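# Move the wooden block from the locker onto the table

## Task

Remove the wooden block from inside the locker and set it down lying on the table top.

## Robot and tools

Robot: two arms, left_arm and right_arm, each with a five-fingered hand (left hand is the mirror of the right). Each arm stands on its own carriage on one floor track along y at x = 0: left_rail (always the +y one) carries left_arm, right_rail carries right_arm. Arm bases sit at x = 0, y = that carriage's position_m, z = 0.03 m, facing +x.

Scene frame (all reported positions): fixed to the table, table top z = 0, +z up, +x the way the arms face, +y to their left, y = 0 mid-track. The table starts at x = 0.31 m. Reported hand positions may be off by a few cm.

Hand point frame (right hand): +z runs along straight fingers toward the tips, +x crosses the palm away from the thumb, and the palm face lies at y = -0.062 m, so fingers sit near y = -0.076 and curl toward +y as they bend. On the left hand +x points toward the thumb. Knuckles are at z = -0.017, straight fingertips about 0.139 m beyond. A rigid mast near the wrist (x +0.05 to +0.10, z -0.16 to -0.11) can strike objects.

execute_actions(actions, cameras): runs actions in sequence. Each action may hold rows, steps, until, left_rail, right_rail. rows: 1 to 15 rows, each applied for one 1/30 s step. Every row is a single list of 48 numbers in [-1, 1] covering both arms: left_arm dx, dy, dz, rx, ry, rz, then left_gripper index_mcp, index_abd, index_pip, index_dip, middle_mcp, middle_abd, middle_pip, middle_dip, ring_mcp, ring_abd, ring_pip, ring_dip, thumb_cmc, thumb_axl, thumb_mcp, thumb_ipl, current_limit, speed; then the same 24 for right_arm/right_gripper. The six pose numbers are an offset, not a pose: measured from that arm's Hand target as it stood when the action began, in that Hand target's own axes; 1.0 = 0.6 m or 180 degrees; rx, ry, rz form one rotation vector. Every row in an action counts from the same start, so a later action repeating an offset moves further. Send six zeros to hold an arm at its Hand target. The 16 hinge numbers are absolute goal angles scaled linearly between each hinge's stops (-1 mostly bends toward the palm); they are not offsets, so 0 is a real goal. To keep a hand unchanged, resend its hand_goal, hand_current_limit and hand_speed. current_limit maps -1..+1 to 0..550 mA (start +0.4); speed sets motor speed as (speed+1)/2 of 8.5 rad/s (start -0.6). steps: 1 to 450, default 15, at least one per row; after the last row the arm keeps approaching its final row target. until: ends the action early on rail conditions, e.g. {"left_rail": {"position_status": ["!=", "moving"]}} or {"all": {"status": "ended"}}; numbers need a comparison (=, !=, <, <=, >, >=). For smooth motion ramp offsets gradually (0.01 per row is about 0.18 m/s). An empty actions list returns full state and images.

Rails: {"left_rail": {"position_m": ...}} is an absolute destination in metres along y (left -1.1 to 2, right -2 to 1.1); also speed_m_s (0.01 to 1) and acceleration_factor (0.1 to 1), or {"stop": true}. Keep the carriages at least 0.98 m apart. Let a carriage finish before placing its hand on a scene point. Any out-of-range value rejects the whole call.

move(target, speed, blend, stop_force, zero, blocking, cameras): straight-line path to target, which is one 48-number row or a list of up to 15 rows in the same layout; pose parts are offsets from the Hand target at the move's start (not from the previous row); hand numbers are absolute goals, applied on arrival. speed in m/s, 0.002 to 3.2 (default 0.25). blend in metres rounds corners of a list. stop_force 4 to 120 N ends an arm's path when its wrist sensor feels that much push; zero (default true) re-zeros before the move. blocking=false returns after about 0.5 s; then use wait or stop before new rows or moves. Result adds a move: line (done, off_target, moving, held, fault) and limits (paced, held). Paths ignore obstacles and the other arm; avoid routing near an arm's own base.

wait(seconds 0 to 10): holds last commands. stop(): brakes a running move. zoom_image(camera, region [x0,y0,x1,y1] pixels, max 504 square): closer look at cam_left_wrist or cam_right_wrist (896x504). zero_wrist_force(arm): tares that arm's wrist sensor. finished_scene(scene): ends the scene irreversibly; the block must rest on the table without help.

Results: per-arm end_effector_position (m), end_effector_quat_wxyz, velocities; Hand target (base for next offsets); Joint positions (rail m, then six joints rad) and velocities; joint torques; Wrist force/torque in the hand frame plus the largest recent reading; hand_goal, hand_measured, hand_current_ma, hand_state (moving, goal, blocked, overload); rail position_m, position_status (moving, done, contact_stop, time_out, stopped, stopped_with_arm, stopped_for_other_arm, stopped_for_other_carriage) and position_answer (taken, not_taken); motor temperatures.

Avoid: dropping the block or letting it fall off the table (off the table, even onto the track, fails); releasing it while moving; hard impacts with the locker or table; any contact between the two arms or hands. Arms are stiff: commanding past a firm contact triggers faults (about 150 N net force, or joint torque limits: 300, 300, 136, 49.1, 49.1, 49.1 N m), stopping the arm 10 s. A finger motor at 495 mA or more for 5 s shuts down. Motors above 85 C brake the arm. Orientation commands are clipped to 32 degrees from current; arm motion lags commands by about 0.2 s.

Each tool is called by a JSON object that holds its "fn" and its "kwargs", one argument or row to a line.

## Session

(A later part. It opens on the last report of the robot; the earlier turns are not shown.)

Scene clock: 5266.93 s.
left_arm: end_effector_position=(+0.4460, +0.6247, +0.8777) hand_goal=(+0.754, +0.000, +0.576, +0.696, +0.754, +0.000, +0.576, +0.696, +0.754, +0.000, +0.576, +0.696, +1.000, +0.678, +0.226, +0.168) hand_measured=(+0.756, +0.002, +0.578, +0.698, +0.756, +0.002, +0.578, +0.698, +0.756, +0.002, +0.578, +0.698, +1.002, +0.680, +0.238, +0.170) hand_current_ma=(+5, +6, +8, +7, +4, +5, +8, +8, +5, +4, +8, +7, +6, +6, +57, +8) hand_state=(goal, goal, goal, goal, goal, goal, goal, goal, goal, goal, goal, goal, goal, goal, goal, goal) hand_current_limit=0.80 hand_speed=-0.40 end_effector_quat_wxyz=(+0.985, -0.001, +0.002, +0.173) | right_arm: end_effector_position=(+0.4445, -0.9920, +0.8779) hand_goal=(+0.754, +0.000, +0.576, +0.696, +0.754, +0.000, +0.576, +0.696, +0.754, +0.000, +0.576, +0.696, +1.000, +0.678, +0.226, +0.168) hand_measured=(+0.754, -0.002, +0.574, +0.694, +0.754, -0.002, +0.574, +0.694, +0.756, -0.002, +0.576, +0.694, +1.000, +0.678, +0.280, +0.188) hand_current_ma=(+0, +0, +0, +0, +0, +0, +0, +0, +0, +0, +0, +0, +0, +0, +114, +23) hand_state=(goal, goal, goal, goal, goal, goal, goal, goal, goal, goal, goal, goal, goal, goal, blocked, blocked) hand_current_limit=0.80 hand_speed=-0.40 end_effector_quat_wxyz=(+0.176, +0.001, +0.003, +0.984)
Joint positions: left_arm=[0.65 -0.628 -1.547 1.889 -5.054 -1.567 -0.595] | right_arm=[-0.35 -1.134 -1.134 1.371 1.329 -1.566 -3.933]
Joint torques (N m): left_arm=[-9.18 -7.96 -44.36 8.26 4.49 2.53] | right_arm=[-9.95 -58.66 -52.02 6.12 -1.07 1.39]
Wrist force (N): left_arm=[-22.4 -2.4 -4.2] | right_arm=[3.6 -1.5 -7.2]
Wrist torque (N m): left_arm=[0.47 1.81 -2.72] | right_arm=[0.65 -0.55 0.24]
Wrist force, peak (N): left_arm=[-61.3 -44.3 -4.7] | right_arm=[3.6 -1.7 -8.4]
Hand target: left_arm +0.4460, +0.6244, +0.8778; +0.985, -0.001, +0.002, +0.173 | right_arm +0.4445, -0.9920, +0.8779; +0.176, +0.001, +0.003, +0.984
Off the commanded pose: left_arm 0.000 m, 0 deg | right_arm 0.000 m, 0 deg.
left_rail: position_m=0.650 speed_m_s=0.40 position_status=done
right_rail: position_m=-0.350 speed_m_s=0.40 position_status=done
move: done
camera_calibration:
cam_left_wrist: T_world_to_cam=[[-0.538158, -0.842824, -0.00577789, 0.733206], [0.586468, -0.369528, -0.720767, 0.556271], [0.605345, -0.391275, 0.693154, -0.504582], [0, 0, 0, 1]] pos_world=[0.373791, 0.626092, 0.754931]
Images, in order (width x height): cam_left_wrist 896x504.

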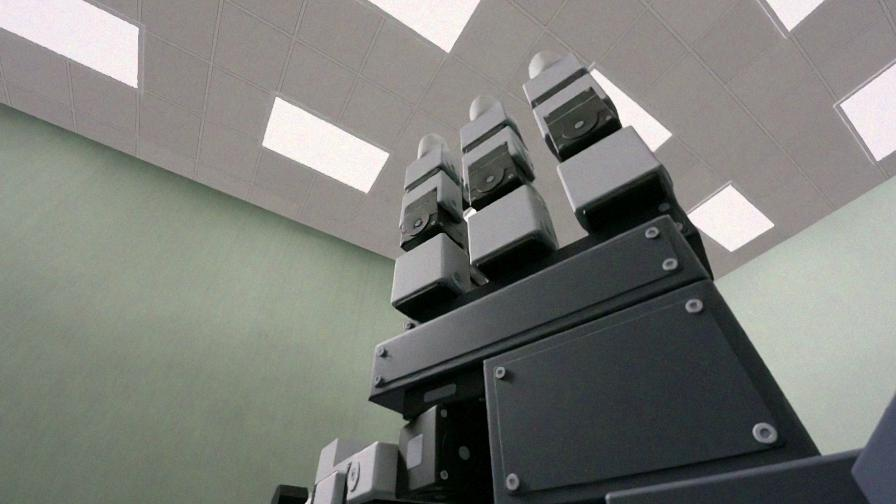

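{"fn": "move", "kwargs": {
  "target": [
    [0,0,0,0,0,0,0.754,0,0.576,0.696,0.754,0,0.576,0.696,0.754,0,0.576,0.696,1,0.678,0.226,0.168,0.8,-0.4,0.0313,0.0116,0,0,0,0,0.754,0,0.576,0.696,0.754,0,0.576,0.696,0.754,0,0.576,0.696,1,0.678,0.226,0.168,0.8,-0.4],
    [0,0,0,0,0,0,0.754,0,0.576,0.696,0.754,0,0.576,0.696,0.754,0,0.576,0.696,1,0.678,0.226,0.168,0.8,-0.4,0.0423,-0.0181,-0.02,0,0,0,0.754,0,0.576,0.696,0.754,0,0.576,0.696,0.754,0,0.576,0.696,1,0.678,0.226,0.168,0.8,-0.4]
  ],
  "speed": 0.03,
  "cameras": ["cam_right_wrist"]
}}

{"fn": "zoom_image", "kwargs": {
  "camera": "cam_right_wrist",
  "region": [480, 394, 660, 504]
}}

Scene clock: 5405.57 s.
left_arm: end_effector_position=(+0.4460, +0.6244, +0.8778) hand_goal=(+0.754, +0.000, +0.576, +0.696, +0.754, +0.000, +0.576, +0.696, +0.754, +0.000, +0.576, +0.696, +1.000, +0.678, +0.226, +0.168) hand_measured=(+0.756, +0.002, +0.578, +0.698, +0.756, +0.002, +0.578, +0.698, +0.756, +0.002, +0.578, +0.698, +1.002, +0.680, +0.238, +0.170) hand_current_ma=(+5, +6, +8, +7, +4, +5, +8, +8, +5, +4, +8, +7, +6, +6, +58, +9) hand_state=(goal, goal, goal, goal, goal, goal, goal, goal, goal, goal, goal, goal, goal, goal, goal, goal) hand_current_limit=0.80 hand_speed=-0.40 end_effector_quat_wxyz=(+0.985, -0.001, +0.002, +0.173) | right_arm: end_effector_position=(+0.4244, -0.9733, +0.8659) hand_goal=(+0.754, +0.000, +0.576, +0.696, +0.754, +0.000, +0.576, +0.696, +0.754, +0.000, +0.576, +0.696, +1.000, +0.678, +0.226, +0.168) hand_measured=(+0.754, -0.002, +0.574, +0.694, +0.754, -0.002, +0.574, +0.694, +0.756, -0.002, +0.576, +0.694, +1.000, +0.678, +0.238, +0.172) hand_current_ma=(+0, +0, +0, +0, +0, +0, +0, +0, +0, +0, +0, +0, +0, +0, +8, +2) hand_state=(goal, goal, goal, goal, goal, goal, goal, goal, goal, goal, goal, goal, goal, goal, goal, goal) hand_current_limit=0.80 hand_speed=-0.40 end_effector_quat_wxyz=(+0.176, +0.001, +0.003, +0.984)
Joint positions: left_arm=[0.65 -0.628 -1.547 1.889 -5.054 -1.567 -0.594] | right_arm=[-0.35 -1.149 -1.174 1.451 1.29 -1.566 -3.918]
Joint torques (N m): left_arm=[-6.6 -9.12 -43.6 8.69 0.07 3.05] | right_arm=[11.19 -73.64 -31.61 1.25 0.66 -2.13]
Wrist force (N): left_arm=[-21.2 -2.6 -4.7] | right_arm=[0.6 0.1 -5.1]
Wrist torque (N m): left_arm=[0.48 1.69 -2.54] | right_arm=[0.52 0.05 -0.15]
Wrist force, peak (N): left_arm=[-22.0 -2.5 -4.3] | right_arm=[3.3 -1.6 -8.4]
Hand target: left_arm +0.4460, +0.6244, +0.8778; +0.985, -0.001, +0.002, +0.173 | right_arm +0.4244, -0.9731, +0.8658; +0.176, +0.001, +0.003, +0.984
Off the commanded pose: left_arm 0.000 m, 0 deg | right_arm 0.000 m, 0 deg.
left_rail: position_m=0.650 speed_m_s=0.40 position_status=done
right_rail: position_m=-0.350 speed_m_s=0.40 position_status=done
move: done
camera_calibration:
cam_right_wrist: T_world_to_cam=[[0.524691, -0.848778, 0.0653851, -1.06707], [0.60756, 0.319561, -0.727154, 0.636312], [0.596297, 0.421256, 0.683354, -0.307444], [0, 0, 0, 1]] pos_world=[0.356611, -0.97953, 0.74256]
Images, in order (width x height): cam_right_wrist 896x504.

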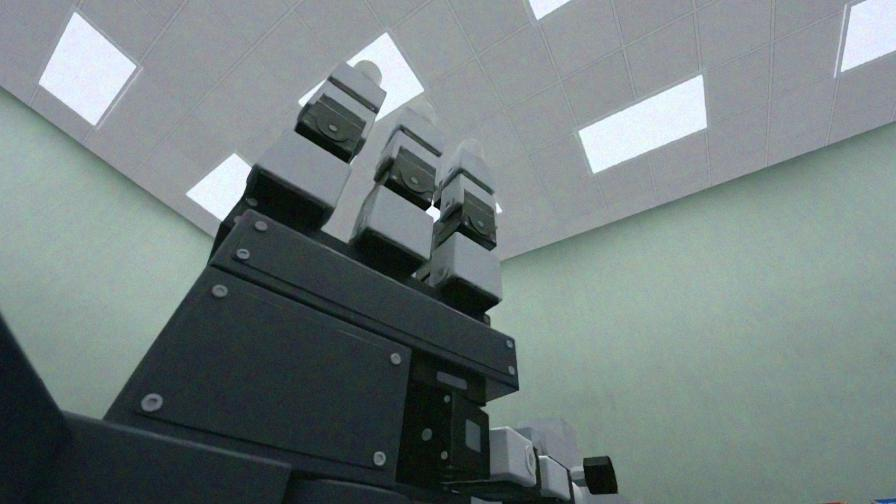

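Scaled by 2.800.

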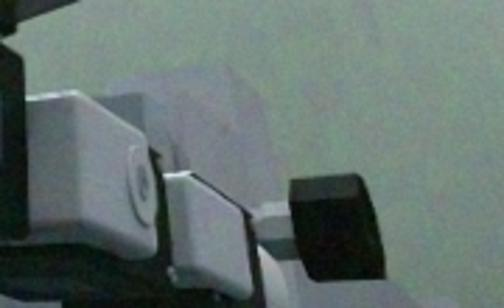

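{"fn": "move", "kwargs": {
  "target": [
    [0,0,0,0,0,0,0.754,0,0.576,0.696,0.754,0,0.576,0.696,0.754,0,0.576,0.696,1,0.678,0.226,0.168,0.8,-0.4,0,0,0.0203,0,0,0,0.754,0,0.576,0.696,0.754,0,0.576,0.696,0.754,0,0.576,0.696,1,0.678,0.226,0.168,0.8,-0.4],
    [0,0,0,0,0,0,0.754,0,0.576,0.696,0.754,0,0.576,0.696,0.754,0,0.576,0.696,1,0.678,0.226,0.168,0.8,-0.4,-0.0344,-0.0127,0.0203,0,0,0,0.754,0,0.576,0.696,0.754,0,0.576,0.696,0.754,0,0.576,0.696,1,0.678,0.226,0.168,0.8,-0.4]
  ],
  "speed": 0.01,
  "stop_force": 20
}}

Scene clock: 5488.97 s.
left_arm: end_effector_position=(+0.4460, +0.6244, +0.8778) hand_goal=(+0.754, +0.000, +0.576, +0.696, +0.754, +0.000, +0.576, +0.696, +0.754, +0.000, +0.576, +0.696, +1.000, +0.678, +0.226, +0.168) hand_measured=(+0.756, +0.002, +0.578, +0.698, +0.756, +0.002, +0.578, +0.698, +0.756, +0.002, +0.578, +0.698, +1.002, +0.680, +0.238, +0.170) hand_current_ma=(+5, +6, +8, +7, +4, +5, +8, +8, +5, +4, +8, +7, +6, +6, +58, +9) hand_state=(goal, goal, goal, goal, goal, goal, goal, goal, goal, goal, goal, goal, goal, goal, goal, goal) hand_current_limit=0.80 hand_speed=-0.40 end_effector_quat_wxyz=(+0.985, -0.001, +0.002, +0.173) | right_arm: end_effector_position=(+0.4464, -0.9730, +0.8780) hand_goal=(+0.754, +0.000, +0.576, +0.696, +0.754, +0.000, +0.576, +0.696, +0.754, +0.000, +0.576, +0.696, +1.000, +0.678, +0.226, +0.168) hand_measured=(+0.754, -0.002, +0.574, +0.694, +0.754, -0.002, +0.574, +0.694, +0.756, -0.002, +0.576, +0.694, +1.000, +0.678, +0.254, +0.178) hand_current_ma=(+0, +0, +0, +0, +0, +0, +0, +0, +0, +0, +0, +0, +0, +0, +37, +8) hand_state=(goal, goal, goal, goal, goal, goal, goal, goal, goal, goal, goal, goal, goal, goal, blocked, goal) hand_current_limit=0.80 hand_speed=-0.40 end_effector_quat_wxyz=(+0.176, +0.001, +0.003, +0.984)
Joint positions: left_arm=[0.65 -0.628 -1.547 1.889 -5.054 -1.567 -0.594] | right_arm=[-0.35 -1.119 -1.156 1.404 1.319 -1.566 -3.948]
Joint torques (N m): left_arm=[-7.89 -10.12 -44.21 8.58 2.24 2.9] | right_arm=[13.32 -56.89 -51.93 6.21 1.53 -2.38]
Wrist force (N): left_arm=[-20.8 -2.2 -4.1] | right_arm=[6.3 0.5 -7.2]
Wrist torque (N m): left_arm=[0.49 1.65 -2.52] | right_arm=[0.81 -0.70 0.53]
Wrist force, peak (N): left_arm=[-22.0 -2.1 -4.0] | right_arm=[20.1 2.7 -5.4]
Hand target: left_arm +0.4460, +0.6244, +0.8778; +0.985, -0.001, +0.002, +0.173 | right_arm +0.4464, -0.9730, +0.8780; +0.176, +0.001, +0.003, +0.984
Off the commanded pose: left_arm 0.000 m, 0 deg | right_arm 0.000 m, 0 deg.
left_rail: position_m=0.650 speed_m_s=0.40 position_status=done
right_rail: position_m=-0.350 speed_m_s=0.40 position_status=done
move: done

{"fn": "move", "kwargs": {
  "target": [
    [0,0,0,0,0,0,0.754,0,0.576,0.696,0.754,0,0.576,0.696,0.754,0,0.576,0.696,1,0.678,0.226,0.168,0.8,-0.4,0.0282,0.0104,0,0,0,0,0.754,0,0.576,0.696,0.754,0,0.576,0.696,0.754,0,0.576,0.696,1,0.678,0.226,0.168,0.8,-0.4],
    [0,0,0,0,0,0,0.754,0,0.576,0.696,0.754,0,0.576,0.696,0.754,0,0.576,0.696,1,0.678,0.226,0.168,0.8,-0.4,0.0282,0.0104,0.0083,0,0,0,0.754,0,0.576,0.696,0.754,0,0.576,0.696,0.754,0,0.576,0.696,1,0.678,0.226,0.168,0.8,-0.4]
  ],
  "speed": 0.03
}}

{"fn": "move", "kwargs": {
  "target": [0,0,0,0,0,0,0.754,0,0.576,0.696,0.754,0,0.576,0.696,0.754,0,0.576,0.696,1,0.678,0.226,0.168,0.8,-0.4,-0.0313,-0.0116,0,0,0,0,0.754,0,0.576,0.696,0.754,0,0.576,0.696,0.754,0,0.576,0.696,1,0.678,0.226,0.168,0.8,-0.4],
  "speed": 0.01,
  "stop_force": 15
}}

Scene clock: 5501.83 s.
left_arm: end_effector_position=(+0.4460, +0.6244, +0.8778) hand_goal=(+0.754, +0.000, +0.576, +0.696, +0.754, +0.000, +0.576, +0.696, +0.754, +0.000, +0.576, +0.696, +1.000, +0.678, +0.226, +0.168) hand_measured=(+0.756, +0.002, +0.578, +0.698, +0.756, +0.002, +0.578, +0.698, +0.756, +0.002, +0.578, +0.698, +1.002, +0.680, +0.238, +0.170) hand_current_ma=(+5, +6, +8, +7, +4, +5, +8, +8, +5, +4, +8, +7, +6, +6, +58, +9) hand_state=(goal, goal, goal, goal, goal, goal, goal, goal, goal, goal, goal, goal, goal, goal, goal, goal) hand_current_limit=0.80 hand_speed=-0.40 end_effector_quat_wxyz=(+0.985, -0.001, +0.002, +0.173) | right_arm: end_effector_position=(+0.4284, -0.9730, +0.8827) hand_goal=(+0.754, +0.000, +0.576, +0.696, +0.754, +0.000, +0.576, +0.696, +0.754, +0.000, +0.576, +0.696, +1.000, +0.678, +0.226, +0.168) hand_measured=(+0.754, -0.002, +0.574, +0.694, +0.754, -0.002, +0.574, +0.694, +0.756, -0.002, +0.576, +0.694, +1.000, +0.678, +0.238, +0.172) hand_current_ma=(+0, +0, +0, +0, +0, +0, +0, +0, +0, +0, +0, +0, +0, +0, +8, +2) hand_state=(goal, goal, goal, goal, goal, goal, goal, goal, goal, goal, goal, goal, goal, goal, goal, goal) hand_current_limit=0.80 hand_speed=-0.40 end_effector_quat_wxyz=(+0.176, +0.001, +0.003, +0.984) end_effector_velocity=(+0.000, -0.001, +0.001) end_effector_angular_velocity=(+0.003, +0.001, -0.001)
Joint positions: left_arm=[0.65 -0.628 -1.547 1.889 -5.054 -1.567 -0.594] | right_arm=[-0.35 -1.143 -1.177 1.425 1.319 -1.566 -3.923]
Joint velocities: left_arm=[within noise] | right_arm=[0 0 0 -0.003 0.006 0 -0.001]
Joint torques (N m): left_arm=[-8.55 -10.58 -44.43 8.39 3.55 3.02] | right_arm=[-10.52 -72.04 -50.86 5.9 -0.9 1.63]
Wrist force (N): left_arm=[-21.1 -2.6 -4.6] | right_arm=[0.9 -0.2 -4.7]
Wrist torque (N m): left_arm=[0.47 1.69 -2.54] | right_arm=[0.45 0.00 -0.27]
Wrist force, peak (N): left_arm=[-21.8 -2.7 -4.4] | right_arm=[6.9 0.3 -7.9]
Hand target: left_arm +0.4460, +0.6244, +0.8778; +0.985, -0.001, +0.002, +0.173 | right_arm +0.4284, -0.9730, +0.8830; +0.176, +0.001, +0.003, +0.984
Off the commanded pose: left_arm 0.000 m, 0 deg | right_arm 0.000 m, 0 deg.
left_rail: position_m=0.650 speed_m_s=0.40 position_status=done
right_rail: position_m=-0.350 speed_m_s=0.40 position_status=done
move: done

Scene clock: 5504.77 s.
left_arm: end_effector_position=(+0.4460, +0.6244, +0.8778) hand_goal=(+0.754, +0.000, +0.576, +0.696, +0.754, +0.000, +0.576, +0.696, +0.754, +0.000, +0.576, +0.696, +1.000, +0.678, +0.226, +0.168) hand_measured=(+0.756, +0.002, +0.578, +0.698, +0.756, +0.002, +0.578, +0.698, +0.756, +0.002, +0.578, +0.698, +1.002, +0.680, +0.238, +0.170) hand_current_ma=(+5, +6, +8, +7, +4, +5, +8, +8, +5, +4, +8, +7, +6, +6, +58, +9) hand_state=(goal, goal, goal, goal, goal, goal, goal, goal, goal, goal, goal, goal, goal, goal, goal, goal) hand_current_limit=0.80 hand_speed=-0.40 end_effector_quat_wxyz=(+0.985, -0.001, +0.002, +0.173) | right_arm: end_effector_position=(+0.4447, -0.9730, +0.8829) hand_goal=(+0.754, +0.000, +0.576, +0.696, +0.754, +0.000, +0.576, +0.696, +0.754, +0.000, +0.576, +0.696, +1.000, +0.678, +0.226, +0.168) hand_measured=(+0.754, -0.002, +0.574, +0.694, +0.754, -0.002, +0.574, +0.694, +0.756, -0.002, +0.576, +0.694, +1.000, +0.678, +0.238, +0.172) hand_current_ma=(+0, +0, +0, +0, +0, +0, +0, +0, +0, +0, +0, +0, +0, +0, +8, +1) hand_state=(goal, goal, goal, goal, goal, goal, goal, goal, goal, goal, goal, goal, goal, goal, goal, goal) hand_current_limit=0.80 hand_speed=-0.40 end_effector_quat_wxyz=(+0.176, +0.001, +0.003, +0.984)
Joint positions: left_arm=[0.65 -0.628 -1.547 1.889 -5.054 -1.567 -0.594] | right_arm=[-0.35 -1.121 -1.16 1.4 1.326 -1.566 -3.945]
Joint torques (N m): left_arm=[-8.03 -12.72 -43.74 8.41 4.17 2.94] | right_arm=[-3.63 -72.37 -31.29 3.15 1.39 1.85]
Wrist force (N): left_arm=[-21.0 -2.5 -4.0] | right_arm=[15.3 3.7 -4.6]
Wrist torque (N m): left_arm=[0.45 1.67 -2.53] | right_arm=[0.84 -1.37 1.08]
Wrist force, peak (N): left_arm=[-21.8 -2.7 -4.6] | right_arm=[22.1 5.5 -5.6]
Hand target: left_arm +0.4460, +0.6244, +0.8778; +0.985, -0.001, +0.002, +0.173 | right_arm +0.4447, -0.9730, +0.8829; +0.176, +0.001, +0.003, +0.984 (not the last commanded pose)
Off the commanded pose: left_arm 0.000 m, 0 deg | right_arm 0.004 m, 0 deg.
left_rail: position_m=0.650 speed_m_s=0.40 position_status=done
right_rail: position_m=-0.350 speed_m_s=0.40 position_status=done
move: contact (right_arm)

{"fn": "move", "kwargs": {
  "target": [0.0068,0.0188,0,0,0,0,0.754,0,0.576,0.696,0.754,0,0.576,0.696,0.754,0,0.576,0.696,1,0.678,0.226,0.168,0.8,-0.4,-0.0116,0.0313,0,0,0,0,0.754,0,0.576,0.696,0.754,0,0.576,0.696,0.754,0,0.576,0.696,1,0.678,0.226,0.168,0.8,-0.4],
  "speed": 0.006,
  "stop_force": 75,
  "zero": false,
  "cameras": ["all"]
}}

{"fn": "zoom_image", "kwargs": {
  "camera": "cam_right_wrist",
  "region": [480, 394, 660, 504]
}}

Scene clock: 5517.27 s.
left_arm: end_effector_position=(+0.4460, +0.6364, +0.8777) hand_goal=(+0.754, +0.000, +0.576, +0.696, +0.754, +0.000, +0.576, +0.696, +0.754, +0.000, +0.576, +0.696, +1.000, +0.678, +0.226, +0.168) hand_measured=(+0.756, +0.002, +0.578, +0.698, +0.756, +0.002, +0.578, +0.698, +0.756, +0.002, +0.578, +0.698, +1.000, +0.674, +0.284, +0.192) hand_current_ma=(+5, +6, +8, +7, +4, +5, +8, +8, +5, +4, +8, +7, +1, -13, +322, +123) hand_state=(goal, goal, goal, goal, goal, goal, goal, goal, goal, goal, goal, goal, goal, goal, blocked, blocked) hand_current_limit=0.80 hand_speed=-0.40 end_effector_quat_wxyz=(+0.985, -0.001, +0.002, +0.173) | right_arm: end_effector_position=(+0.4447, -0.9906, +0.8831) hand_goal=(+0.754, +0.000, +0.576, +0.696, +0.754, +0.000, +0.576, +0.696, +0.754, +0.000, +0.576, +0.696, +1.000, +0.678, +0.226, +0.168) hand_measured=(+0.754, -0.002, +0.574, +0.694, +0.754, -0.002, +0.574, +0.694, +0.756, -0.002, +0.576, +0.694, +1.018, +0.660, +0.238, +0.172) hand_current_ma=(+0, +0, +0, +0, +0, +0, +0, +0, +0, +0, +0, +0, +11, -16, +10, +1) hand_state=(goal, goal, goal, goal, goal, goal, goal, goal, goal, goal, goal, goal, goal, goal, goal, goal) hand_current_limit=0.80 hand_speed=-0.40 end_effector_quat_wxyz=(+0.176, +0.001, +0.003, +0.984)
Joint positions: left_arm=[0.65 -0.606 -1.551 1.894 -5.054 -1.567 -0.617] | right_arm=[-0.35 -1.132 -1.137 1.367 1.337 -1.566 -3.934]
Joint torques (N m): left_arm=[7.09 -57.76 -30.47 3.96 -3.79 -2.59] | right_arm=[-1.8 -28.42 -28.7 15.86 1.66 -12.97]
Wrist force (N): left_arm=[3.3 -2.8 -7.8] | right_arm=[77.7 -51.0 -3.3]
Wrist torque (N m): left_arm=[0.77 -0.54 0.33] | right_arm=[-4.56 -7.02 15.98]
Wrist force, peak (N): left_arm=[-52.7 -34.9 -3.6] | right_arm=[78.7 -52.2 -3.1]
Hand target: left_arm +0.4460, +0.6364, +0.8777; +0.985, -0.001, +0.002, +0.173 | right_arm +0.4447, -0.9906, +0.8831; +0.176, +0.001, +0.003, +0.984 (not the last commanded pose)
Off the commanded pose: left_arm 0.000 m, 0 deg | right_arm 0.002 m, 0 deg.
left_rail: position_m=0.650 speed_m_s=0.40 position_status=done
right_rail: position_m=-0.350 speed_m_s=0.40 position_status=done
move: contact (right_arm)
camera_calibration:
cam_left_wrist: T_world_to_cam=[[-0.538158, -0.842824, -0.00577789, 0.743067], [0.586468, -0.369528, -0.720767, 0.560595], [0.605345, -0.391275, 0.693154, -0.500004], [0, 0, 0, 1]] pos_world=[0.373791, 0.637792, 0.754931]
cam_right_wrist: T_world_to_cam=[[0.524796, -0.848698, 0.065579, -1.09371], [0.607541, 0.319485, -0.727202, 0.641942], [0.596224, 0.421475, 0.683283, -0.323607], [0, 0, 0, 1]] pos_world=[0.376912, -0.996931, 0.759661]

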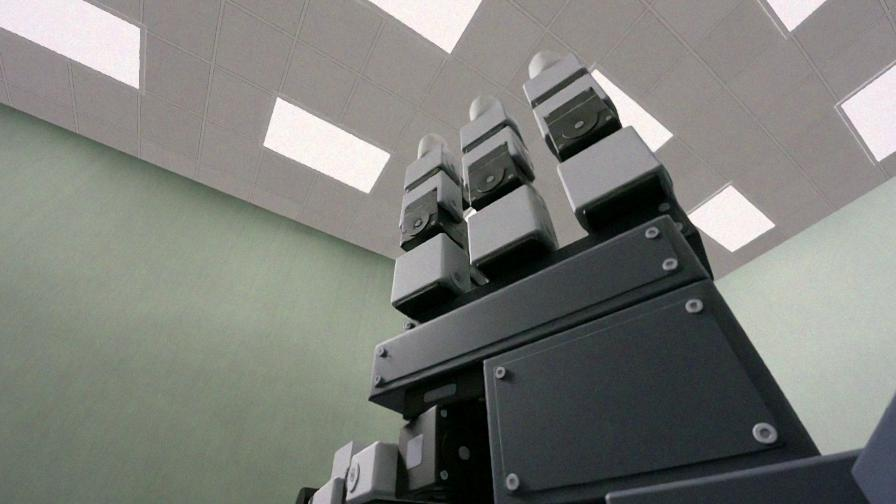

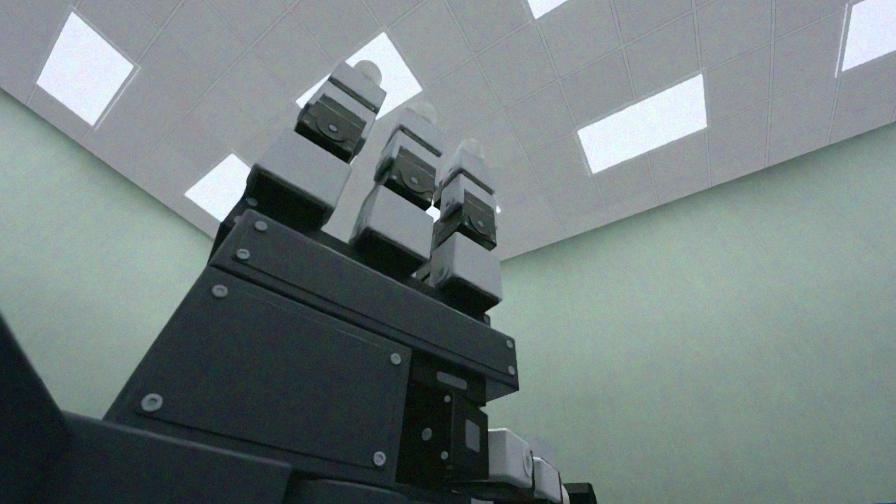

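Scaled by 2.800.

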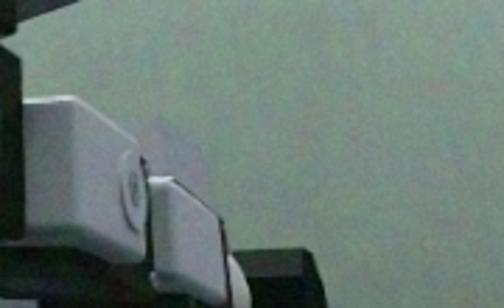

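{"fn": "move", "kwargs": {
  "target": [0,0,0,0,0,0,0.754,0,0.576,0.696,0.754,0,0.576,0.696,0.754,0,0.576,0.696,1,0.678,0.226,0.168,0.8,-0.4,-0.0006,0.0051,0,0,0,0,0.754,0,0.576,0.696,0.754,0,0.576,0.696,0.754,0,0.576,0.696,1,0.678,0.226,0.168,0.8,-0.4],
  "speed": 0.004,
  "stop_force": 95,
  "zero": false,
  "cameras": ["cam_right_wrist"]
}}

{"fn": "zoom_image", "kwargs": {
  "camera": "cam_right_wrist",
  "region": [480, 394, 660, 504]
}}

Scene clock: 5549.27 s.
left_arm: end_effector_position=(+0.4460, +0.6364, +0.8777) hand_goal=(+0.754, +0.000, +0.576, +0.696, +0.754, +0.000, +0.576, +0.696, +0.754, +0.000, +0.576, +0.696, +1.000, +0.678, +0.226, +0.168) hand_measured=(+0.756, +0.002, +0.578, +0.698, +0.756, +0.002, +0.578, +0.698, +0.756, +0.002, +0.578, +0.698, +1.000, +0.674, +0.284, +0.192) hand_current_ma=(+5, +6, +8, +7, +4, +5, +8, +8, +5, +4, +8, +7, +1, -13, +322, +123) hand_state=(goal, goal, goal, goal, goal, goal, goal, goal, goal, goal, goal, goal, goal, goal, blocked, blocked) hand_current_limit=0.80 hand_speed=-0.40 end_effector_quat_wxyz=(+0.985, -0.001, +0.002, +0.173) | right_arm: end_effector_position=(+0.4440, -0.9936, +0.8831) hand_goal=(+0.754, +0.000, +0.576, +0.696, +0.754, +0.000, +0.576, +0.696, +0.754, +0.000, +0.576, +0.696, +1.000, +0.678, +0.226, +0.168) hand_measured=(+0.754, -0.002, +0.574, +0.694, +0.754, -0.002, +0.574, +0.694, +0.756, -0.002, +0.576, +0.694, +1.020, +0.654, +0.240, +0.172) hand_current_ma=(+0, +0, +0, +0, +0, +0, +0, +0, +0, +0, +0, +0, +14, -26, +11, +1) hand_state=(goal, goal, goal, goal, goal, goal, goal, goal, goal, goal, goal, goal, goal, blocked, goal, goal) hand_current_limit=0.80 hand_speed=-0.40 end_effector_quat_wxyz=(+0.176, +0.001, +0.003, +0.984)
Joint positions: left_arm=[0.65 -0.606 -1.551 1.894 -5.054 -1.567 -0.617] | right_arm=[-0.35 -1.135 -1.134 1.363 1.338 -1.566 -3.931]
Joint torques (N m): left_arm=[-7.77 -57.97 -30.89 3.73 -3.77 -2.28] | right_arm=[-24.26 1.39 -46.99 22.48 4.31 -10.96]
Wrist force (N): left_arm=[3.1 -3.0 -7.9] | right_arm=[93.4 -57.4 -1.5]
Wrist torque (N m): left_arm=[0.74 -0.50 0.30] | right_arm=[-5.40 -8.37 18.96]
Wrist force, peak (N): left_arm=[3.3 -2.8 -8.2] | right_arm=[94.0 -57.7 -1.6]
Hand target: left_arm +0.4460, +0.6364, +0.8777; +0.985, -0.001, +0.002, +0.173 | right_arm +0.4440, -0.9936, +0.8831; +0.176, +0.001, +0.003, +0.984
Off the commanded pose: left_arm 0.000 m, 0 deg | right_arm 0.000 m, 0 deg.
left_rail: position_m=0.650 speed_m_s=0.40 position_status=done
right_rail: position_m=-0.350 speed_m_s=0.40 position_status=done
move: done
camera_calibration:
cam_right_wrist: T_world_to_cam=[[0.524792, -0.848701, 0.0655753, -1.0959], [0.607585, 0.319515, -0.727153, 0.643374], [0.596183, 0.421446, 0.683337, -0.322047], [0, 0, 0, 1]] pos_world=[0.376212, -0.999931, 0.759761]
Images, in order (width x height): cam_right_wrist 896x504.

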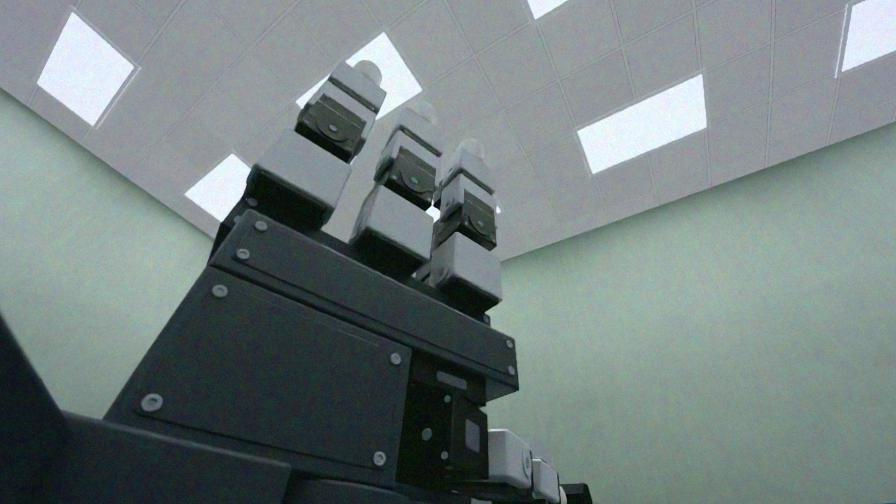

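Scaled by 2.800.

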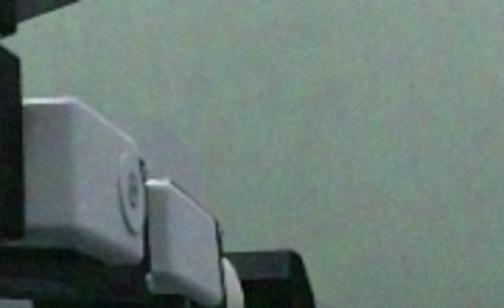

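{"fn": "move", "kwargs": {
  "target": [
    [-0.0313,0.0114,0,0,0,0,0.754,0,0.576,0.696,0.754,0,0.576,0.696,0.754,0,0.576,0.696,1,0.678,0.226,0.168,0.8,-0.4,0.0023,-0.0063,0,0,0,0,0.754,0,0.576,0.696,0.754,0,0.576,0.696,0.754,0,0.576,0.696,1,0.678,0.226,0.168,0.8,-0.4],
    [-0.0413,-0.0162,0.0083,0,0,0,0.754,0,0.576,0.696,0.754,0,0.576,0.696,0.754,0,0.576,0.696,1,0.678,0.226,0.168,0.8,-0.4,0.0023,-0.0063,0,0,0,0,0.754,0,0.576,0.696,0.754,0,0.576,0.696,0.754,0,0.576,0.696,1,0.678,0.226,0.168,0.8,-0.4]
  ],
  "speed": 0.03
}}

{"fn": "move", "kwargs": {
  "target": [0.0344,-0.0125,0,0,0,0,0.754,0,0.576,0.696,0.754,0,0.576,0.696,0.754,0,0.576,0.696,1,0.678,0.226,0.168,0.8,-0.4,0,0,0,0,0,0,0.754,0,0.576,0.696,0.754,0,0.576,0.696,0.754,0,0.576,0.696,1,0.678,0.226,0.168,0.8,-0.4],
  "speed": 0.01,
  "stop_force": 15
}}

Scene clock: 5568.30 s.
left_arm: end_effector_position=(+0.4260, +0.6190, +0.8827) hand_goal=(+0.754, +0.000, +0.576, +0.696, +0.754, +0.000, +0.576, +0.696, +0.754, +0.000, +0.576, +0.696, +1.000, +0.678, +0.226, +0.168) hand_measured=(+0.756, +0.002, +0.578, +0.698, +0.756, +0.002, +0.578, +0.698, +0.756, +0.002, +0.578, +0.698, +1.000, +0.676, +0.236, +0.172) hand_current_ma=(+5, +6, +8, +7, +4, +5, +8, +8, +5, +4, +8, +7, +0, -9, +45, +20) hand_state=(goal, goal, goal, goal, goal, goal, goal, goal, goal, goal, goal, goal, goal, goal, goal, goal) hand_current_limit=0.80 hand_speed=-0.40 end_effector_quat_wxyz=(+0.985, -0.001, +0.002, +0.173) | right_arm: end_effector_position=(+0.4440, -0.9896, +0.8831) hand_goal=(+0.754, +0.000, +0.576, +0.696, +0.754, +0.000, +0.576, +0.696, +0.754, +0.000, +0.576, +0.696, +1.000, +0.678, +0.226, +0.168) hand_measured=(+0.754, -0.002, +0.574, +0.694, +0.754, -0.002, +0.574, +0.694, +0.756, -0.002, +0.576, +0.694, +1.014, +0.654, +0.240, +0.170) hand_current_ma=(+0, +0, +0, +0, +0, +0, +0, +0, +0, +0, +0, +0, +8, -26, +11, +1) hand_state=(goal, goal, goal, goal, goal, goal, goal, goal, goal, goal, goal, goal, goal, blocked, goal, goal) hand_current_limit=0.80 hand_speed=-0.40 end_effector_quat_wxyz=(+0.176, +0.001, +0.003, +0.984)
Joint positions: left_arm=[0.65 -0.667 -1.581 1.914 -5.045 -1.567 -0.556] | right_arm=[-0.35 -1.133 -1.139 1.37 1.336 -1.566 -3.934]
Joint torques (N m): left_arm=[-11.52 -11.92 -44.88 7.64 3.06 2.06] | right_arm=[11.07 -33.29 -28.24 14.13 4.93 -10.37]
Wrist force (N): left_arm=[4.2 -2.5 -5.5] | right_arm=[79.4 -33.8 -2.2]
Wrist torque (N m): left_arm=[0.58 -0.85 0.40] | right_arm=[-2.99 -7.12 13.96]
Wrist force, peak (N): left_arm=[3.7 -3.4 -8.2] | right_arm=[94.2 -57.9 -1.3]
Hand target: left_arm +0.4260, +0.6188, +0.8828; +0.985, -0.001, +0.002, +0.173 | right_arm +0.4440, -0.9896, +0.8831; +0.176, +0.001, +0.003, +0.984
Off the commanded pose: left_arm 0.000 m, 0 deg | right_arm 0.000 m, 0 deg.
left_rail: position_m=0.650 speed_m_s=0.40 position_status=done
right_rail: position_m=-0.350 speed_m_s=0.40 position_status=done
move: done

Scene clock: 5571.67 s.
left_arm: end_effector_position=(+0.4464, +0.6188, +0.8827) hand_goal=(+0.754, +0.000, +0.576, +0.696, +0.754, +0.000, +0.576, +0.696, +0.754, +0.000, +0.576, +0.696, +1.000, +0.678, +0.226, +0.168) hand_measured=(+0.756, +0.002, +0.578, +0.698, +0.756, +0.002, +0.578, +0.698, +0.756, +0.002, +0.578, +0.698, +1.000, +0.676, +0.236, +0.172) hand_current_ma=(+5, +6, +8, +7, +4, +5, +8, +8, +5, +4, +8, +7, -1, -8, +44, +18) hand_state=(goal, goal, goal, goal, goal, goal, goal, goal, goal, goal, goal, goal, goal, goal, goal, goal) hand_current_limit=0.80 hand_speed=-0.40 end_effector_quat_wxyz=(+0.985, -0.001, +0.002, +0.173) | right_arm: end_effector_position=(+0.4440, -0.9896, +0.8831) hand_goal=(+0.754, +0.000, +0.576, +0.696, +0.754, +0.000, +0.576, +0.696, +0.754, +0.000, +0.576, +0.696, +1.000, +0.678, +0.226, +0.168) hand_measured=(+0.754, -0.002, +0.574, +0.694, +0.754, -0.002, +0.574, +0.694, +0.756, -0.002, +0.576, +0.694, +1.014, +0.654, +0.240, +0.170) hand_current_ma=(+0, +0, +0, +0, +0, +0, +0, +0, +0, +0, +0, +0, +8, -26, +11, +1) hand_state=(goal, goal, goal, goal, goal, goal, goal, goal, goal, goal, goal, goal, goal, blocked, goal, goal) hand_current_limit=0.80 hand_speed=-0.40 end_effector_quat_wxyz=(+0.176, +0.001, +0.003, +0.984)
Joint positions: left_arm=[0.65 -0.638 -1.546 1.88 -5.045 -1.567 -0.584] | right_arm=[-0.35 -1.133 -1.139 1.37 1.336 -1.566 -3.934]
Joint torques (N m): left_arm=[-11.76 -49.77 -31.09 7.17 1.6 1.86] | right_arm=[10.94 -32.78 -28.34 14.15 4.73 -10.34]
Wrist force (N): left_arm=[-10.3 2.8 -6.2] | right_arm=[79.2 -33.6 -3.0]
Wrist torque (N m): left_arm=[1.07 0.45 -0.52] | right_arm=[-2.95 -7.10 13.95]
Wrist force, peak (N): left_arm=[-18.2 5.9 -5.7] | right_arm=[79.9 -33.6 -3.4]
Hand target: left_arm +0.4464, +0.6188, +0.8827; +0.985, -0.001, +0.002, +0.173 (not the last commanded pose) | right_arm +0.4440, -0.9896, +0.8831; +0.176, +0.001, +0.003, +0.984
Off the commanded pose: left_arm 0.002 m, 0 deg | right_arm 0.000 m, 0 deg.
left_rail: position_m=0.650 speed_m_s=0.40 position_status=done
right_rail: position_m=-0.350 speed_m_s=0.40 position_status=done
move: contact (left_arm)

{"fn": "move", "kwargs": {
  "target": [0.0103,0.0308,0,0,0,0,0.754,0,0.576,0.696,0.754,0,0.576,0.696,0.754,0,0.576,0.696,1,0.678,0.226,0.168,0.8,-0.4,0,0,0,0,0,0,0.754,0,0.576,0.696,0.754,0,0.576,0.696,0.754,0,0.576,0.696,1,0.678,0.226,0.168,0.8,-0.4],
  "speed": 0.006,
  "stop_force": 80,
  "zero": false,
  "cameras": ["cam_left_wrist"]
}}

{"fn": "zoom_image", "kwargs": {
  "camera": "cam_left_wrist",
  "region": [240, 394, 440, 504]
}}

Scene clock: 5583.87 s.
left_arm: end_effector_position=(+0.4458, +0.6383, +0.8827) hand_goal=(+0.754, +0.000, +0.576, +0.696, +0.754, +0.000, +0.576, +0.696, +0.754, +0.000, +0.576, +0.696, +1.000, +0.678, +0.226, +0.168) hand_measured=(+0.756, +0.002, +0.578, +0.698, +0.756, +0.002, +0.578, +0.698, +0.756, +0.002, +0.578, +0.698, +1.018, +0.664, +0.234, +0.170) hand_current_ma=(+5, +6, +8, +7, +4, +5, +8, +8, +5, +4, +8, +7, +64, -63, +40, +9) hand_state=(goal, goal, goal, goal, goal, goal, goal, goal, goal, goal, goal, goal, goal, goal, goal, goal) hand_current_limit=0.80 hand_speed=-0.40 end_effector_quat_wxyz=(+0.985, -0.001, +0.002, +0.173) | right_arm: end_effector_position=(+0.4440, -0.9896, +0.8831) hand_goal=(+0.754, +0.000, +0.576, +0.696, +0.754, +0.000, +0.576, +0.696, +0.754, +0.000, +0.576, +0.696, +1.000, +0.678, +0.226, +0.168) hand_measured=(+0.754, -0.002, +0.574, +0.694, +0.754, -0.002, +0.574, +0.694, +0.756, -0.002, +0.576, +0.694, +1.014, +0.654, +0.240, +0.170) hand_current_ma=(+0, +0, +0, +0, +0, +0, +0, +0, +0, +0, +0, +0, +8, -26, +11, +1) hand_state=(goal, goal, goal, goal, goal, goal, goal, goal, goal, goal, goal, goal, goal, blocked, goal, goal) hand_current_limit=0.80 hand_speed=-0.40 end_effector_quat_wxyz=(+0.176, +0.001, +0.003, +0.984)
Joint positions: left_arm=[0.65 -0.602 -1.555 1.889 -5.045 -1.567 -0.62] | right_arm=[-0.35 -1.133 -1.139 1.37 1.336 -1.566 -3.934]
Joint torques (N m): left_arm=[58.96 -57.99 -27.86 2.25 16.19 9.23] | right_arm=[10.79 -32.4 -28.24 14.31 4.76 -10.05]
Wrist force (N): left_arm=[-63.7 -56.9 -2.6] | right_arm=[79.4 -33.8 -1.8]
Wrist torque (N m): left_arm=[-4.84 5.17 -15.67] | right_arm=[-2.99 -7.12 13.96]
Wrist force, peak (N): left_arm=[-64.1 -57.4 -2.8] | right_arm=[79.7 -34.0 -2.3]
Hand target: left_arm +0.4459, +0.6383, +0.8827; +0.985, -0.001, +0.002, +0.173 | right_arm +0.4440, -0.9896, +0.8831; +0.176, +0.001, +0.003, +0.984
Off the commanded pose: left_arm 0.000 m, 0 deg | right_arm 0.000 m, 0 deg.
left_rail: position_m=0.650 speed_m_s=0.40 position_status=done
right_rail: position_m=-0.350 speed_m_s=0.40 position_status=done
move: done
camera_calibration:
cam_left_wrist: T_world_to_cam=[[-0.538158, -0.842824, -0.00577789, 0.74459], [0.586468, -0.369528, -0.720767, 0.565018], [0.605345, -0.391275, 0.693154, -0.502605], [0, 0, 0, 1]] pos_world=[0.373591, 0.639692, 0.759931]
Images, in order (width x height): cam_left_wrist 896x504.

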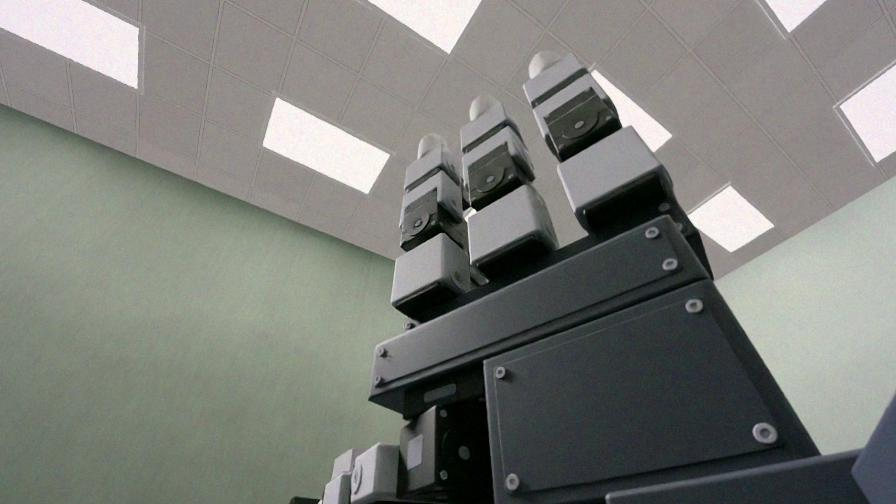

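Scaled by 2.520.

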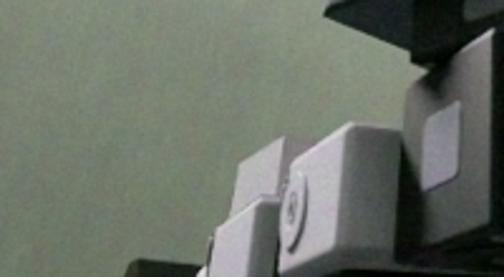

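{"fn": "move", "kwargs": {
  "target": [-0.0078,0.0029,0,0,0,0,0.754,0,0.576,0.696,0.754,0,0.576,0.696,0.754,0,0.576,0.696,1,0.678,0.226,0.168,0.8,-0.4,0.0078,0.0029,0,0,0,0,0.754,0,0.576,0.696,0.754,0,0.576,0.696,0.754,0,0.576,0.696,1,0.678,0.226,0.168,0.8,-0.4],
  "speed": 0.01
}}

{"fn": "move", "kwargs": {
  "target": [-0.0078,0.0029,0,0,0,0,0.754,0,0.576,0.696,0.754,0,0.576,0.696,0.754,0,0.576,0.696,1,0.678,0.226,0.168,0.8,-0.4,0.0078,0.0029,0,0,0,0,0.754,0,0.576,0.696,0.754,0,0.576,0.696,0.754,0,0.576,0.696,1,0.678,0.226,0.168,0.8,-0.4],
  "speed": 0.01,
  "cameras": ["all"]
}}

Scene clock: 5596.87 s.
left_arm: end_effector_position=(+0.4411, +0.6385, +0.8827) hand_goal=(+0.754, +0.000, +0.576, +0.696, +0.754, +0.000, +0.576, +0.696, +0.754, +0.000, +0.576, +0.696, +1.000, +0.678, +0.226, +0.168) hand_measured=(+0.756, +0.002, +0.578, +0.698, +0.756, +0.002, +0.578, +0.698, +0.756, +0.002, +0.578, +0.698, +1.002, +0.674, +0.232, +0.168) hand_current_ma=(+5, +6, +8, +7, +4, +5, +8, +8, +5, +4, +8, +7, +5, -13, +29, +0) hand_state=(goal, goal, goal, goal, goal, goal, goal, goal, goal, goal, goal, goal, goal, goal, goal, goal) hand_current_limit=0.80 hand_speed=-0.40 end_effector_quat_wxyz=(+0.985, -0.001, +0.002, +0.173) | right_arm: end_effector_position=(+0.4392, -0.9898, +0.8830) hand_goal=(+0.754, +0.000, +0.576, +0.696, +0.754, +0.000, +0.576, +0.696, +0.754, +0.000, +0.576, +0.696, +1.000, +0.678, +0.226, +0.168) hand_measured=(+0.754, -0.002, +0.574, +0.694, +0.754, -0.002, +0.574, +0.694, +0.756, -0.002, +0.576, +0.694, +1.000, +0.674, +0.240, +0.170) hand_current_ma=(+0, +0, +0, +0, +0, +0, +0, +0, +0, +0, +0, +0, +0, -1, +11, +1) hand_state=(goal, goal, goal, goal, goal, goal, goal, goal, goal, goal, goal, goal, goal, goal, goal, goal) hand_current_limit=0.80 hand_speed=-0.40 end_effector_quat_wxyz=(+0.176, +0.001, +0.003, +0.984)
Joint positions: left_arm=[0.65 -0.609 -1.563 1.897 -5.045 -1.567 -0.614] | right_arm=[-0.35 -1.139 -1.144 1.378 1.334 -1.566 -3.928]
Joint torques (N m): left_arm=[-11.49 -52.46 -30.74 8.08 -0.6 2.73] | right_arm=[-8.92 -77.04 -32.11 1.66 0.9 1.26]
Wrist force (N): left_arm=[-6.1 -5.1 -4.9] | right_arm=[2.5 -0.5 -4.8]
Wrist torque (N m): left_arm=[0.33 0.07 -1.30] | right_arm=[0.51 -0.17 -0.03]
Wrist force, peak (N): left_arm=[-64.2 -57.6 -3.8] | right_arm=[79.7 -33.8 -1.6]
Hand target: left_arm +0.4409, +0.6384, +0.8827; +0.985, -0.001, +0.002, +0.173 | right_arm +0.4390, -0.9897, +0.8831; +0.176, +0.001, +0.003, +0.984
Off the commanded pose: left_arm 0.000 m, 0 deg | right_arm 0.000 m, 0 deg.
left_rail: position_m=0.650 speed_m_s=0.40 position_status=done
right_rail: position_m=-0.350 speed_m_s=0.40 position_status=done
move: done

Scene clock: 5597.67 s.
left_arm: end_effector_position=(+0.4361, +0.6384, +0.8827) hand_goal=(+0.754, +0.000, +0.576, +0.696, +0.754, +0.000, +0.576, +0.696, +0.754, +0.000, +0.576, +0.696, +1.000, +0.678, +0.226, +0.168) hand_measured=(+0.756, +0.002, +0.578, +0.698, +0.756, +0.002, +0.578, +0.698, +0.756, +0.002, +0.578, +0.698, +1.000, +0.676, +0.232, +0.168) hand_current_ma=(+5, +6, +8, +7, +4, +5, +8, +8, +5, +4, +8, +7, +0, -9, +29, +0) hand_state=(goal, goal, goal, goal, goal, goal, goal, goal, goal, goal, goal, goal, goal, goal, goal, goal) hand_current_limit=0.80 hand_speed=-0.40 end_effector_quat_wxyz=(+0.985, -0.001, +0.002, +0.173) | right_arm: end_effector_position=(+0.4343, -0.9896, +0.8831) hand_goal=(+0.754, +0.000, +0.576, +0.696, +0.754, +0.000, +0.576, +0.696, +0.754, +0.000, +0.576, +0.696, +1.000, +0.678, +0.226, +0.168) hand_measured=(+0.754, -0.002, +0.574, +0.694, +0.754, -0.002, +0.574, +0.694, +0.756, -0.002, +0.576, +0.694, +1.000, +0.676, +0.238, +0.170) hand_current_ma=(+0, +0, +0, +0, +0, +0, +0, +0, +0, +0, +0, +0, +0, +0, +8, +1) hand_state=(goal, goal, goal, goal, goal, goal, goal, goal, goal, goal, goal, goal, goal, goal, goal, goal) hand_current_limit=0.80 hand_speed=-0.40 end_effector_quat_wxyz=(+0.176, +0.001, +0.003, +0.984)
Joint positions: left_arm=[0.65 -0.615 -1.572 1.906 -5.045 -1.567 -0.607] | right_arm=[-0.35 -1.146 -1.15 1.385 1.331 -1.566 -3.921]
Joint torques (N m): left_arm=[-17.11 -55.07 -31.31 3.86 -3.65 1.97] | right_arm=[-12.44 -73.29 -32.11 1.51 -1.11 1.11]
Wrist force (N): left_arm=[5.6 -1.5 -5.6] | right_arm=[0.9 0.1 -5.2]
Wrist torque (N m): left_arm=[0.72 -1.04 0.52] | right_arm=[0.53 0.00 -0.25]
Wrist force, peak (N): left_arm=[-5.5 -5.5 -5.9] | right_arm=[1.9 -0.3 -5.7]
Hand target: left_arm +0.4359, +0.6384, +0.8827; +0.985, -0.001, +0.002, +0.173 | right_arm +0.4340, -0.9896, +0.8831; +0.176, +0.001, +0.003, +0.984
Off the commanded pose: left_arm 0.000 m, 0 deg | right_arm 0.000 m, 0 deg.
left_rail: position_m=0.650 speed_m_s=0.40 position_status=done
right_rail: position_m=-0.350 speed_m_s=0.40 position_status=done
move: done
camera_calibration:
cam_left_wrist: T_world_to_cam=[[-0.538158, -0.842824, -0.00577741, 0.739454], [0.586467, -0.369529, -0.720767, 0.570744], [0.605345, -0.391275, 0.693154, -0.496695], [0, 0, 0, 1]] pos_world=[0.363891, 0.639792, 0.759931]
cam_right_wrist: T_world_to_cam=[[0.524796, -0.848698, 0.065579, -1.08733], [0.607541, 0.319485, -0.727202, 0.647981], [0.596224, 0.421475, 0.683283, -0.317938], [0, 0, 0, 1]] pos_world=[0.366512, -0.995831, 0.759761]

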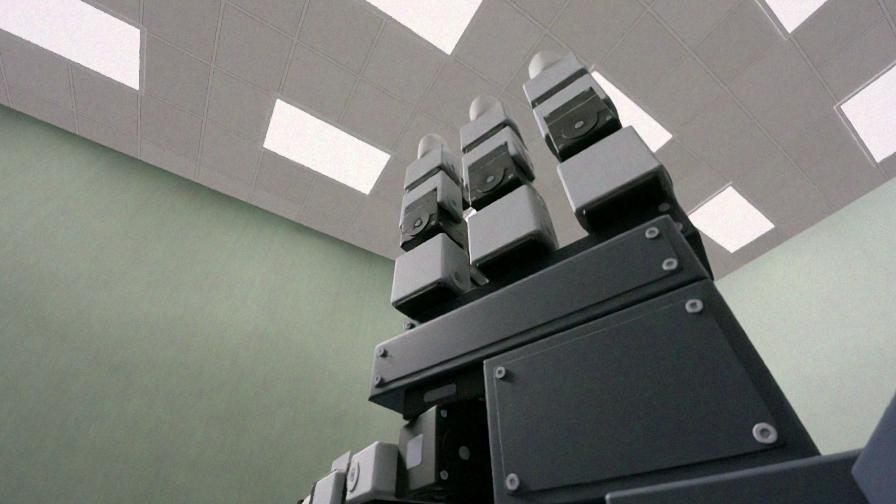

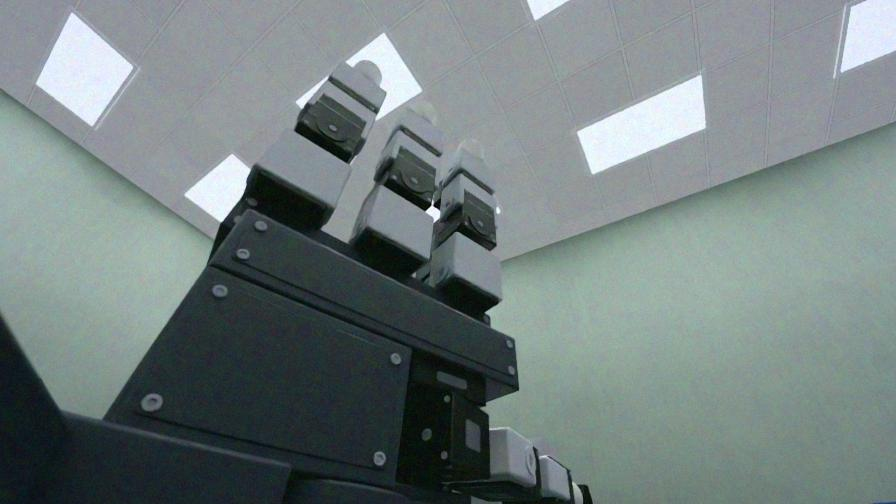

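{"fn": "move", "kwargs": {
  "target": [
    [-0.0313,0.0114,0,0,0,0,0.754,0,0.576,0.696,0.754,0,0.576,0.696,0.754,0,0.576,0.696,1,0.678,0.226,0.168,0.8,-0.4,0.0536,0.0198,0,0,0,0,0.754,0,0.576,0.696,0.754,0,0.576,0.696,0.754,0,0.576,0.696,1,0.678,0.226,0.168,0.8,-0.4],
    [-0.0313,0.0114,0,0,0,0,0.754,0,0.576,0.696,0.754,0,0.576,0.696,0.754,0,0.576,0.696,1,0.678,0.226,0.168,0.8,-0.4,-0.0884,0.1635,0.1948,0.0138,-0.5068,-0.1603,0.754,0,0.576,0.696,0.754,0,0.576,0.696,0.754,0,0.576,0.696,1,0.678,0.226,0.168,0.8,-0.4]
  ],
  "speed": 0.25,
  "cameras": ["cam_right_wrist"]
}}

Scene clock: 5718.20 s.
left_arm: end_effector_position=(+0.4159, +0.6384, +0.8828) hand_goal=(+0.754, +0.000, +0.576, +0.696, +0.754, +0.000, +0.576, +0.696, +0.754, +0.000, +0.576, +0.696, +1.000, +0.678, +0.226, +0.168) hand_measured=(+0.756, +0.002, +0.578, +0.698, +0.756, +0.002, +0.578, +0.698, +0.756, +0.002, +0.578, +0.698, +1.000, +0.676, +0.232, +0.168) hand_current_ma=(+5, +6, +8, +7, +4, +5, +8, +8, +5, +4, +8, +7, +0, -9, +29, +0) hand_state=(goal, goal, goal, goal, goal, goal, goal, goal, goal, goal, goal, goal, goal, goal, goal, goal) hand_current_limit=0.80 hand_speed=-0.40 end_effector_quat_wxyz=(+0.985, -0.001, +0.002, +0.173) | right_arm: end_effector_position=(+0.4501, -1.0993, +1.0006) hand_goal=(+0.754, +0.000, +0.576, +0.696, +0.754, +0.000, +0.576, +0.696, +0.754, +0.000, +0.576, +0.696, +1.000, +0.678, +0.226, +0.168) hand_measured=(+0.754, +0.002, +0.574, +0.694, +0.754, +0.002, +0.574, +0.694, +0.756, +0.002, +0.576, +0.694, +1.000, +0.676, +0.228, +0.170) hand_current_ma=(+0, +0, +0, +0, +0, +0, +0, +0, +0, +0, +0, +0, +0, +0, +1, +0) hand_state=(goal, goal, goal, goal, goal, goal, goal, goal, goal, goal, goal, goal, goal, goal, goal, goal) hand_current_limit=0.80 hand_speed=-0.40 end_effector_quat_wxyz=(+0.340, +0.699, -0.103, +0.621)
Joint positions: left_arm=[0.65 -0.644 -1.607 1.94 -5.044 -1.567 -0.578] | right_arm=[-0.35 -1.335 -1.541 1.455 3.224 -0.884 -5.066]
Joint torques (N m): left_arm=[-15.47 -52.34 -32.87 7.66 3.01 2.03] | right_arm=[11.03 -52.54 -57.75 -0.19 -2.02 -2.54]
Wrist force (N): left_arm=[5.5 -1.8 -5.7] | right_arm=[-2.2 -1.1 -2.5]
Wrist torque (N m): left_arm=[0.68 -1.02 0.50] | right_arm=[0.23 0.03 -0.41]
Wrist force, peak (N): left_arm=[6.0 -1.8 -5.9] | right_arm=[1.0 -0.2 -6.1]
Hand target: left_arm +0.4159, +0.6384, +0.8828; +0.985, -0.001, +0.002, +0.173 | right_arm +0.4501, -1.0993, +1.0006; +0.340, +0.699, -0.103, +0.620
Off the commanded pose: left_arm 0.000 m, 0 deg | right_arm 0.000 m, 0 deg.
left_rail: position_m=0.650 speed_m_s=0.40 position_status=done
right_rail: position_m=-0.350 speed_m_s=0.40 position_status=done
move: done
camera_calibration:
cam_right_wrist: T_world_to_cam=[[-0.462777, -0.715157, -0.52382, -0.0154558], [-0.380566, 0.693957, -0.611223, 1.49924], [0.800629, -0.0835119, -0.593311, 0.268845], [0, 0, 0, 1]] pos_world=[0.34816, -1.02901, 1.06778]
Images, in order (width x height): cam_right_wrist 896x504.

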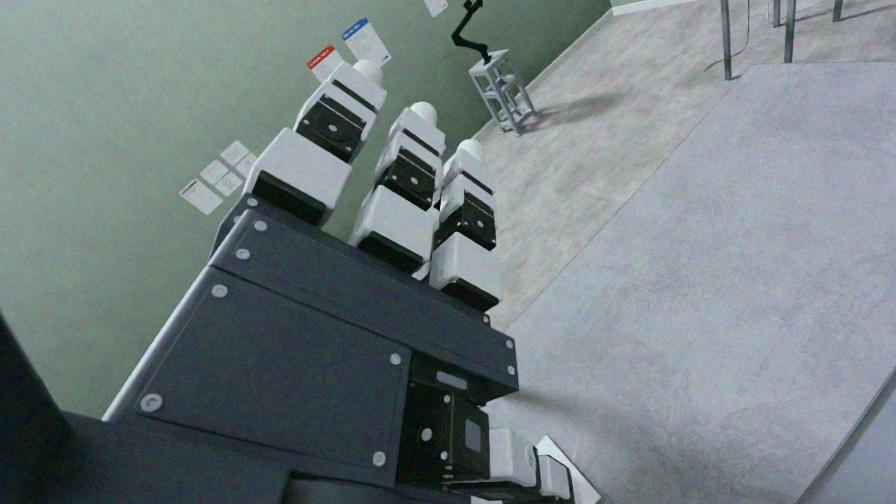

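{"fn": "move", "kwargs": {
  "target": [0,0,0,0,0,0,0.754,0,0.576,0.696,0.754,0,0.576,0.696,0.754,0,0.576,0.696,1,0.678,0.226,0.168,0.8,-0.4,0.1654,-0.306,0.2249,0,0,0,0.754,0,0.576,0.696,0.754,0,0.576,0.696,0.754,0,0.576,0.696,1,0.678,0.226,0.168,0.8,-0.4],
  "speed": 0.12,
  "cameras": ["cam_right_wrist"]
}}

{"fn": "zoom_image", "kwargs": {
  "camera": "cam_right_wrist",
  "region": [440, 284, 840, 504]
}}

Scene clock: 5734.00 s.
left_arm: end_effector_position=(+0.4159, +0.6384, +0.8828) hand_goal=(+0.754, +0.000, +0.576, +0.696, +0.754, +0.000, +0.576, +0.696, +0.754, +0.000, +0.576, +0.696, +1.000, +0.678, +0.226, +0.168) hand_measured=(+0.756, +0.002, +0.578, +0.698, +0.756, +0.002, +0.578, +0.698, +0.756, +0.002, +0.578, +0.698, +1.000, +0.676, +0.232, +0.168) hand_current_ma=(+5, +6, +8, +7, +4, +5, +8, +8, +5, +4, +8, +7, +0, -9, +29, +0) hand_state=(goal, goal, goal, goal, goal, goal, goal, goal, goal, goal, goal, goal, goal, goal, goal, goal) hand_current_limit=0.80 hand_speed=-0.40 end_effector_quat_wxyz=(+0.985, -0.001, +0.002, +0.173) | right_arm: end_effector_position=(+0.6822, -1.0162, +1.0300) hand_goal=(+0.754, +0.000, +0.576, +0.696, +0.754, +0.000, +0.576, +0.696, +0.754, +0.000, +0.576, +0.696, +1.000, +0.678, +0.226, +0.168) hand_measured=(+0.756, +0.002, +0.574, +0.694, +0.756, +0.002, +0.574, +0.694, +0.756, +0.002, +0.576, +0.694, +1.000, +0.676, +0.228, +0.170) hand_current_ma=(+0, +0, +0, +0, +0, +0, +0, +0, +0, +0, +0, +0, +0, +0, +0, +0) hand_state=(goal, goal, goal, goal, goal, goal, goal, goal, goal, goal, goal, goal, goal, goal, goal, goal) hand_current_limit=0.80 hand_speed=-0.40 end_effector_quat_wxyz=(+0.340, +0.699, -0.103, +0.620)
Joint positions: left_arm=[0.65 -0.644 -1.607 1.94 -5.044 -1.567 -0.578] | right_arm=[-0.35 -0.945 -1.384 1.228 3.296 -1.275 -5.067]
Joint torques (N m): left_arm=[-13.38 -51.66 -33.29 7.48 2.79 1.93] | right_arm=[12.35 -47.48 -56.85 -1.69 -1.6 -1.77]
Wrist force (N): left_arm=[5.2 -1.9 -5.6] | right_arm=[-1.5 -1.7 -2.6]
Wrist torque (N m): left_arm=[0.67 -0.99 0.49] | right_arm=[0.12 0.00 -0.34]
Wrist force, peak (N): left_arm=[6.1 -2.1 -6.0] | right_arm=[-2.1 -1.7 -3.2]
Hand target: left_arm +0.4159, +0.6384, +0.8828; +0.985, -0.001, +0.002, +0.173 | right_arm +0.6824, -1.0161, +1.0301; +0.340, +0.699, -0.103, +0.620
Off the commanded pose: left_arm 0.000 m, 0 deg | right_arm 0.000 m, 0 deg.
left_rail: position_m=0.650 speed_m_s=0.40 position_status=done
right_rail: position_m=-0.350 speed_m_s=0.40 position_status=done
move: done
camera_calibration:
cam_right_wrist: T_world_to_cam=[[-0.462947, -0.715055, -0.52381, 0.167093], [-0.380633, 0.694063, -0.611061, 1.54782], [0.800499, -0.0835092, -0.593488, 0.107743], [0, 0, 0, 1]] pos_world=[0.580259, -0.945806, 1.09728]
Images, in order (width x height): cam_right_wrist 896x504.

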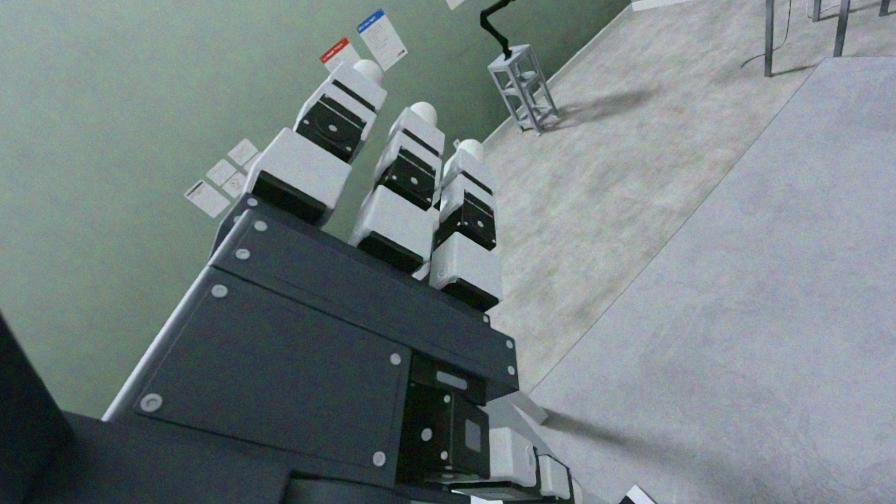

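Scaled by 1.260.

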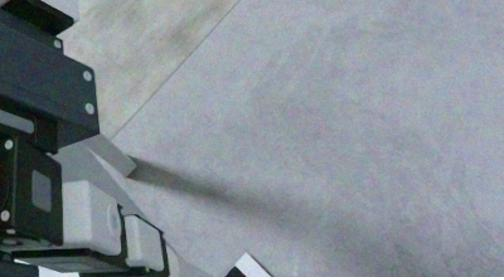

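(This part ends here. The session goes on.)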